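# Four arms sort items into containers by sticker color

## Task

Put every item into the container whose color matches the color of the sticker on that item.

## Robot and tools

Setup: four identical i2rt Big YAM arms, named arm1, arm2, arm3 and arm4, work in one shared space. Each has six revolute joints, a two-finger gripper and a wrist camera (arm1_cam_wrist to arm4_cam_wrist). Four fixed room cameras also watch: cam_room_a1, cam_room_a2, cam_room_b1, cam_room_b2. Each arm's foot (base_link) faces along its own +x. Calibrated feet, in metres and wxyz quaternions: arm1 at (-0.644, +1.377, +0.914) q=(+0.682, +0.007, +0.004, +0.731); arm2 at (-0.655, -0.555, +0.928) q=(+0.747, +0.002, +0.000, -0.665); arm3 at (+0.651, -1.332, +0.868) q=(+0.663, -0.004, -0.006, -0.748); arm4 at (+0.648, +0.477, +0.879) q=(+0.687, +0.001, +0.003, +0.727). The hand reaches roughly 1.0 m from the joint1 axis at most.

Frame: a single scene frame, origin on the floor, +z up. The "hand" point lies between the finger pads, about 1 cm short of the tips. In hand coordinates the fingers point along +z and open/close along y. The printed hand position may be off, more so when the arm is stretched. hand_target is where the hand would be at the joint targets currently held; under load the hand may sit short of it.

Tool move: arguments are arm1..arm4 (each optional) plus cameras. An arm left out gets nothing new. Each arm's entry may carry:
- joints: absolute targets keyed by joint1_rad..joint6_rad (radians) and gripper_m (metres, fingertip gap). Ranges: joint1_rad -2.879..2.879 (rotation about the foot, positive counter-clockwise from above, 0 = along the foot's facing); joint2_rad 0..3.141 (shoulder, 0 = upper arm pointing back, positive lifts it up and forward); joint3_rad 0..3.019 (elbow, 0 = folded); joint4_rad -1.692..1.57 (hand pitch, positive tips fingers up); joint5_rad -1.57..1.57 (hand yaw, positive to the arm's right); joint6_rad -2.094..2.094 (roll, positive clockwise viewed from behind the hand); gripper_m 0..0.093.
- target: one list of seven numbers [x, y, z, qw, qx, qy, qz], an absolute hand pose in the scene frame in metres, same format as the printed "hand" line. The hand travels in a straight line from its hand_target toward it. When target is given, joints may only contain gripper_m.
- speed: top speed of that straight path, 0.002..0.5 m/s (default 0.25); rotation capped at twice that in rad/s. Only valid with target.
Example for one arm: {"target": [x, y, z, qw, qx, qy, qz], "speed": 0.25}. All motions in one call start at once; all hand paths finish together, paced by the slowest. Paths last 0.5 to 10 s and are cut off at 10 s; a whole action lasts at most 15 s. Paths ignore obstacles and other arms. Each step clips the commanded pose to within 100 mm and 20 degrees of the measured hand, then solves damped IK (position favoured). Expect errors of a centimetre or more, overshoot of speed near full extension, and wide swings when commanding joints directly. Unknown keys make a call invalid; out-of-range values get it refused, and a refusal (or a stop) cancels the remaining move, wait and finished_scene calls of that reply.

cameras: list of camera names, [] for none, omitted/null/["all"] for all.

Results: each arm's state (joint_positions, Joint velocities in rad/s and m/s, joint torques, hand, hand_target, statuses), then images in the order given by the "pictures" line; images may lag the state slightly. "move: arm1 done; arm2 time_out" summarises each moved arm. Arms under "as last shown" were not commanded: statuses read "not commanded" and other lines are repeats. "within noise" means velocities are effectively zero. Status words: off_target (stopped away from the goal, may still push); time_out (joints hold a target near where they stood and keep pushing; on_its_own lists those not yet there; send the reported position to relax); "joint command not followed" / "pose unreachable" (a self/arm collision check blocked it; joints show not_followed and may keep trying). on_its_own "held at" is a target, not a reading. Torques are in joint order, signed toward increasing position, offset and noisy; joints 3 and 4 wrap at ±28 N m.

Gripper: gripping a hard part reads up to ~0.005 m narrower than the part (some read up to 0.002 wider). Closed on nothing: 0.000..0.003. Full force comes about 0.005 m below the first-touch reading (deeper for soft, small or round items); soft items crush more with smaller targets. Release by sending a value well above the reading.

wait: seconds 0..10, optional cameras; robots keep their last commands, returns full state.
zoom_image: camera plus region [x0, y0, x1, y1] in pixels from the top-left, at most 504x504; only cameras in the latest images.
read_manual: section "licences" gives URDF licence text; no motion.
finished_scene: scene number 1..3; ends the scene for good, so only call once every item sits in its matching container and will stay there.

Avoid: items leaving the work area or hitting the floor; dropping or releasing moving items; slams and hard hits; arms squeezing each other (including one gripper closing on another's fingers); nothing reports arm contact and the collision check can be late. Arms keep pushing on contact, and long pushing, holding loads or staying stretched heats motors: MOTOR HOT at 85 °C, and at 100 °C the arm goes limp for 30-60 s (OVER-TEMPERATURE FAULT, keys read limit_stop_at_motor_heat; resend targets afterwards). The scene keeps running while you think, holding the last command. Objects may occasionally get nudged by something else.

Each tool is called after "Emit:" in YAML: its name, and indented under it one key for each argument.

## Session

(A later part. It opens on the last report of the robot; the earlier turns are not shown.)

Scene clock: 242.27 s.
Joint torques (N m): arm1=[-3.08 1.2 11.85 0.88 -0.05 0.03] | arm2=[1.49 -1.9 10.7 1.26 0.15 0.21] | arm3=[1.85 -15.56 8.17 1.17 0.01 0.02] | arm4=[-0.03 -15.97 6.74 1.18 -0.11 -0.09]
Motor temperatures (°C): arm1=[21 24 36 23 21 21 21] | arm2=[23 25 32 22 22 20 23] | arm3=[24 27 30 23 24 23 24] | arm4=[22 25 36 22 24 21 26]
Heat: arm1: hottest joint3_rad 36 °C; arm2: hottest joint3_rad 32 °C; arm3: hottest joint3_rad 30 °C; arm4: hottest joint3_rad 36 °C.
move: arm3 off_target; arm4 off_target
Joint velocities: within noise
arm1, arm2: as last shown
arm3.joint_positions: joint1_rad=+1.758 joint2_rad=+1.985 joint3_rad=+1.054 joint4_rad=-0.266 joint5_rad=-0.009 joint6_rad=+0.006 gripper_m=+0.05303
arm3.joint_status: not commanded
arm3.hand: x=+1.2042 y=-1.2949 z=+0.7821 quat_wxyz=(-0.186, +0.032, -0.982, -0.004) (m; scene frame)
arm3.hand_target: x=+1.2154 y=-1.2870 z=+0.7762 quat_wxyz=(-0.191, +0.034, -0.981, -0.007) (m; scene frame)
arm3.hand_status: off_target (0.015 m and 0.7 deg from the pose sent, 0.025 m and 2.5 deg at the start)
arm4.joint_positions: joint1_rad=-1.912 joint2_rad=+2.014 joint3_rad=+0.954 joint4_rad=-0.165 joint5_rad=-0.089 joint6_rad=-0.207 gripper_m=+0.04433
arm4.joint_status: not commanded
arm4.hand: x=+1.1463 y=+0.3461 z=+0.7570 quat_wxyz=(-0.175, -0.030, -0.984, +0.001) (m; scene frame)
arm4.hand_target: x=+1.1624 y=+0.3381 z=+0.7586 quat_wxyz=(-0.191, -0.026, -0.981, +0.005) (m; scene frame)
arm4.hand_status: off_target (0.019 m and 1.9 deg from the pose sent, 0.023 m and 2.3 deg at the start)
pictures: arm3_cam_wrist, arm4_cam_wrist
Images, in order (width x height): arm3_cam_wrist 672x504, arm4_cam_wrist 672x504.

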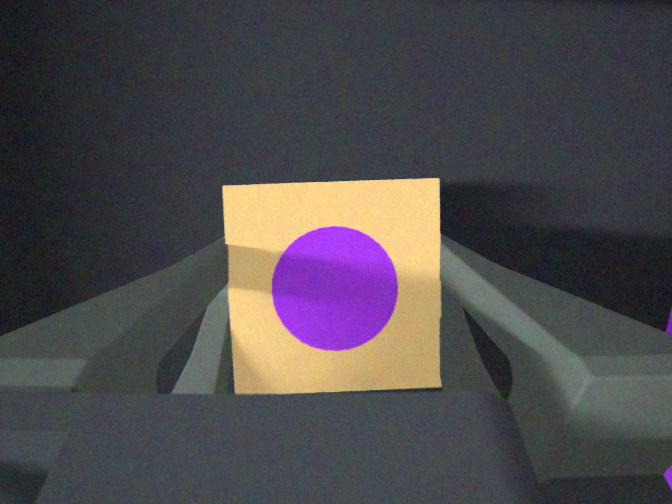

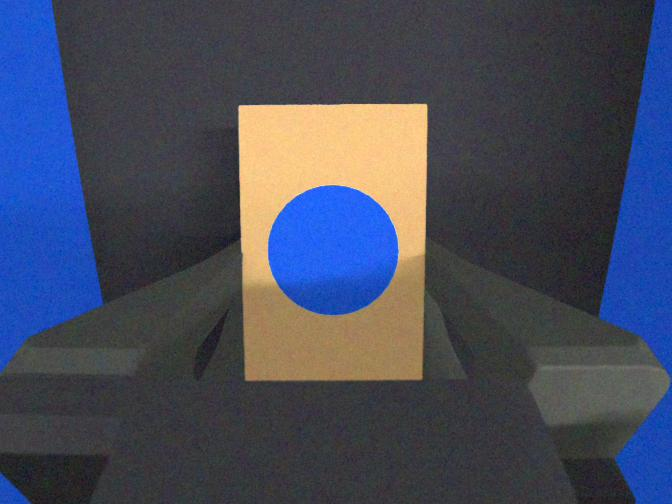

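Emit:
move:
  arm4: {"target": [1.163, 0.338, 0.743, 0.1907, 0.0257, 0.9813, -0.005], "speed": 0.1}
  arm3: {"target": [1.216, -1.287, 0.767, 0.1907, -0.0343, 0.981, 0.0067], "speed": 0.1}
  cameras: []

Scene clock: 247.10 s.
Joint torques (N m): arm1=[-3.02 1.26 12.07 0.73 -0.06 0.03] | arm2=[1.49 -1.79 10.69 1.31 0.15 0.21] | arm3=[2.02 -14.74 7.69 1.03 0.03 0.01] | arm4=[0.03 -14.8 6.12 1.06 -0.09 -0.09]
Motor temperatures (°C): arm1=[21 24 36 23 21 21 21] | arm2=[23 25 32 22 22 20 23] | arm3=[24 27 30 23 24 23 24] | arm4=[22 25 36 22 24 21 26]
Heat: arm1: hottest joint3_rad 36 °C; arm2: hottest joint3_rad 32 °C; arm3: hottest joint3_rad 30 °C; arm4: hottest joint3_rad 36 °C.
move: arm3 off_target; arm4 off_target
Joint velocities: within noise
arm1, arm2: as last shown
arm3.joint_positions: joint1_rad=+1.758 joint2_rad=+1.994 joint3_rad=+1.060 joint4_rad=-0.242 joint5_rad=-0.009 joint6_rad=+0.006 gripper_m=+0.05303
arm3.joint_status: not commanded
arm3.hand: x=+1.2106 y=-1.2945 z=+0.7815 quat_wxyz=(-0.196, +0.032, -0.980, -0.005) (m; scene frame)
arm3.hand_target: x=+1.2152 y=-1.2871 z=+0.7674 quat_wxyz=(-0.191, +0.034, -0.981, -0.007) (m; scene frame)
arm3.hand_status: off_target (0.017 m and 0.7 deg from the pose sent, 0.021 m and 0.7 deg at the start)
arm4.joint_positions: joint1_rad=-1.912 joint2_rad=+2.035 joint3_rad=+0.965 joint4_rad=-0.126 joint5_rad=-0.090 joint6_rad=-0.208 gripper_m=+0.04433
arm4.joint_status: not commanded
arm4.hand: x=+1.1557 y=+0.3435 z=+0.7527 quat_wxyz=(-0.189, -0.029, -0.982, +0.004) (m; scene frame)
arm4.hand_target: x=+1.1625 y=+0.3382 z=+0.7433 quat_wxyz=(-0.191, -0.026, -0.981, +0.005) (m; scene frame)
arm4.hand_status: off_target (0.013 m and 0.4 deg from the pose sent, 0.023 m and 1.9 deg at the start)
pictures: none
No camera images: "cameras" was empty.

Both in contact. Release and retreat.

Emit:
move:
  arm4: {"joints": {"gripper_m": 0.075}}
  arm3: {"joints": {"gripper_m": 0.082}}
  cameras: []

Emit:
move:
  arm4: {"target": [1.11, 0.338, 0.96, 0.1907, 0.0257, 0.9813, -0.005], "speed": 0.25}
  arm3: {"target": [1.16, -1.287, 0.97, 0.1907, -0.0343, 0.981, 0.0067], "speed": 0.25}
  cameras: ["arm3_cam_wrist", "arm4_cam_wrist"]

Scene clock: 252.43 s.
Joint torques (N m): arm1=[-3.25 1.9 11.89 0.9 -0.05 0.06] | arm2=[1.49 -1.67 10.71 1.31 0.15 0.21] | arm3=[1.96 -17.96 7.43 1.01 0.02 0.02] | arm4=[0.32 -15.62 6.16 1.11 -0.11 -0.07]
Motor temperatures (°C): arm1=[21 24 36 23 21 21 21] | arm2=[23 25 32 22 22 20 23] | arm3=[24 26 30 23 24 23 24] | arm4=[22 25 35 22 24 21 26]
Heat: arm1: hottest joint3_rad 36 °C; arm2: hottest joint3_rad 32 °C; arm3: hottest joint3_rad 30 °C; arm4: hottest joint3_rad 35 °C.
move: arm3 done; arm4 done
Joint velocities: within noise
arm1, arm2: as last shown
arm3.joint_positions: joint1_rad=+1.758 joint2_rad=+2.027 joint3_rad=+1.060 joint4_rad=-0.242 joint5_rad=-0.009 joint6_rad=+0.007 gripper_m=+0.08196
arm3.joint_status: all done
arm3.hand: x=+1.2032 y=-1.2952 z=+0.7639 quat_wxyz=(-0.180, +0.031, -0.983, -0.004) (m; scene frame)
arm3.hand_target: x=+1.2152 y=-1.2871 z=+0.7674 quat_wxyz=(-0.191, +0.034, -0.981, -0.007) (m; scene frame)
arm3.hand_status: not commanded
arm4.joint_positions: joint1_rad=-1.912 joint2_rad=+2.045 joint3_rad=+0.965 joint4_rad=-0.126 joint5_rad=-0.090 joint6_rad=-0.208 gripper_m=+0.07491
arm4.joint_status: all done
arm4.hand: x=+1.1532 y=+0.3442 z=+0.7475 quat_wxyz=(-0.184, -0.029, -0.982, +0.003) (m; scene frame)
arm4.hand_target: x=+1.1625 y=+0.3381 z=+0.7433 quat_wxyz=(-0.191, -0.026, -0.981, +0.005) (m; scene frame)
arm4.hand_status: not commanded
pictures: none
No camera images: "cameras" was empty.

Scene clock: 254.00 s.
Joint torques (N m): arm1=[-3.14 2.43 11.81 0.84 -0.05 0.07] | arm2=[1.49 -1.85 10.66 1.32 0.15 0.21] | arm3=[2.02 -13.68 9.54 0.44 0.06 0.03] | arm4=[0.03 -13.04 9.36 0.14 -0.12 -0.06]
Motor temperatures (°C): arm1=[21 24 36 23 21 21 21] | arm2=[23 25 32 22 22 20 23] | arm3=[24 26 30 23 24 23 24] | arm4=[22 25 35 22 24 21 26]
Heat: arm1: hottest joint3_rad 36 °C; arm2: hottest joint3_rad 32 °C; arm3: hottest joint3_rad 30 °C; arm4: hottest joint3_rad 35 °C.
move: arm3 done; arm4 off_target
Joint velocities: within noise
arm1: as last shown
arm2.joint_positions: joint1_rad=+0.922 joint2_rad=+0.665 joint3_rad=+0.634 joint4_rad=-0.947 joint5_rad=+0.004 joint6_rad=-0.010 gripper_m=+0.08493
arm2.joint_status: not commanded
arm2.hand: x=-0.4107 y=-0.7013 z=+1.1298 quat_wxyz=(-0.281, -0.248, -0.924, +0.078) (m; scene frame)
arm2.hand_target: x=-0.4136 y=-0.6970 z=+1.1202 quat_wxyz=(-0.266, -0.252, -0.928, +0.072) (m; scene frame)
arm2.hand_status: not commanded
arm3.joint_positions: joint1_rad=+1.760 joint2_rad=+1.545 joint3_rad=+1.042 joint4_rad=-0.689 joint5_rad=-0.009 joint6_rad=+0.009 gripper_m=+0.08196
arm3.joint_status: not commanded
arm3.hand: x=+1.1551 y=-1.2948 z=+0.9657 quat_wxyz=(-0.188, +0.031, -0.982, -0.005) (m; scene frame)
arm3.hand_target: x=+1.1599 y=-1.2871 z=+0.9701 quat_wxyz=(-0.191, +0.034, -0.981, -0.007) (m; scene frame)
arm3.hand_status: done (0.010 m and 0.5 deg from the pose sent, 0.211 m and 1.3 deg at the start)
arm4.joint_positions: joint1_rad=-1.952 joint2_rad=+1.510 joint3_rad=+0.929 joint4_rad=-0.629 joint5_rad=-0.104 joint6_rad=-0.243 gripper_m=+0.07491
arm4.joint_status: not commanded
arm4.hand: x=+1.1016 y=+0.3434 z=+0.9512 quat_wxyz=(-0.184, -0.030, -0.982, +0.003) (m; scene frame)
arm4.hand_target: x=+1.1097 y=+0.3381 z=+0.9601 quat_wxyz=(-0.191, -0.026, -0.981, +0.005) (m; scene frame)
arm4.hand_status: off_target (0.013 m and 1.0 deg from the pose sent, 0.217 m and 0.9 deg at the start)
pictures: arm3_cam_wrist, arm4_cam_wrist
Images, in order (width x height): arm3_cam_wrist 672x504, arm4_cam_wrist 672x504.

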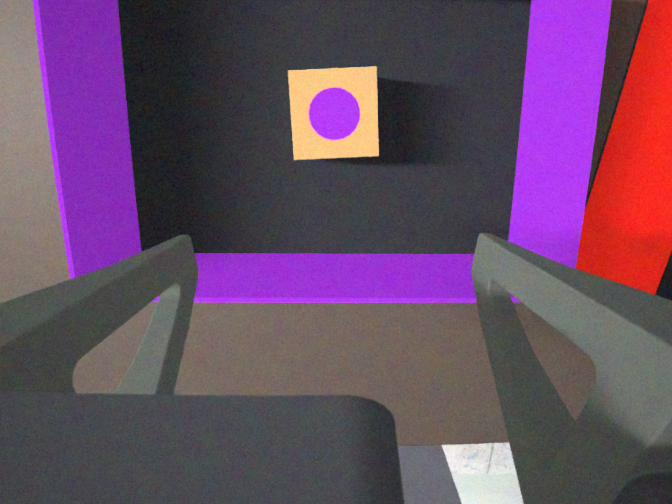

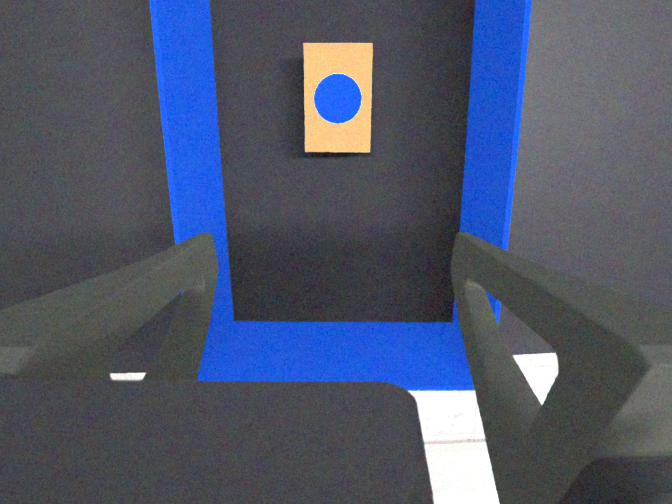

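Emit:
finished_scene:
  scene: 2

The scene is finished: the task was done.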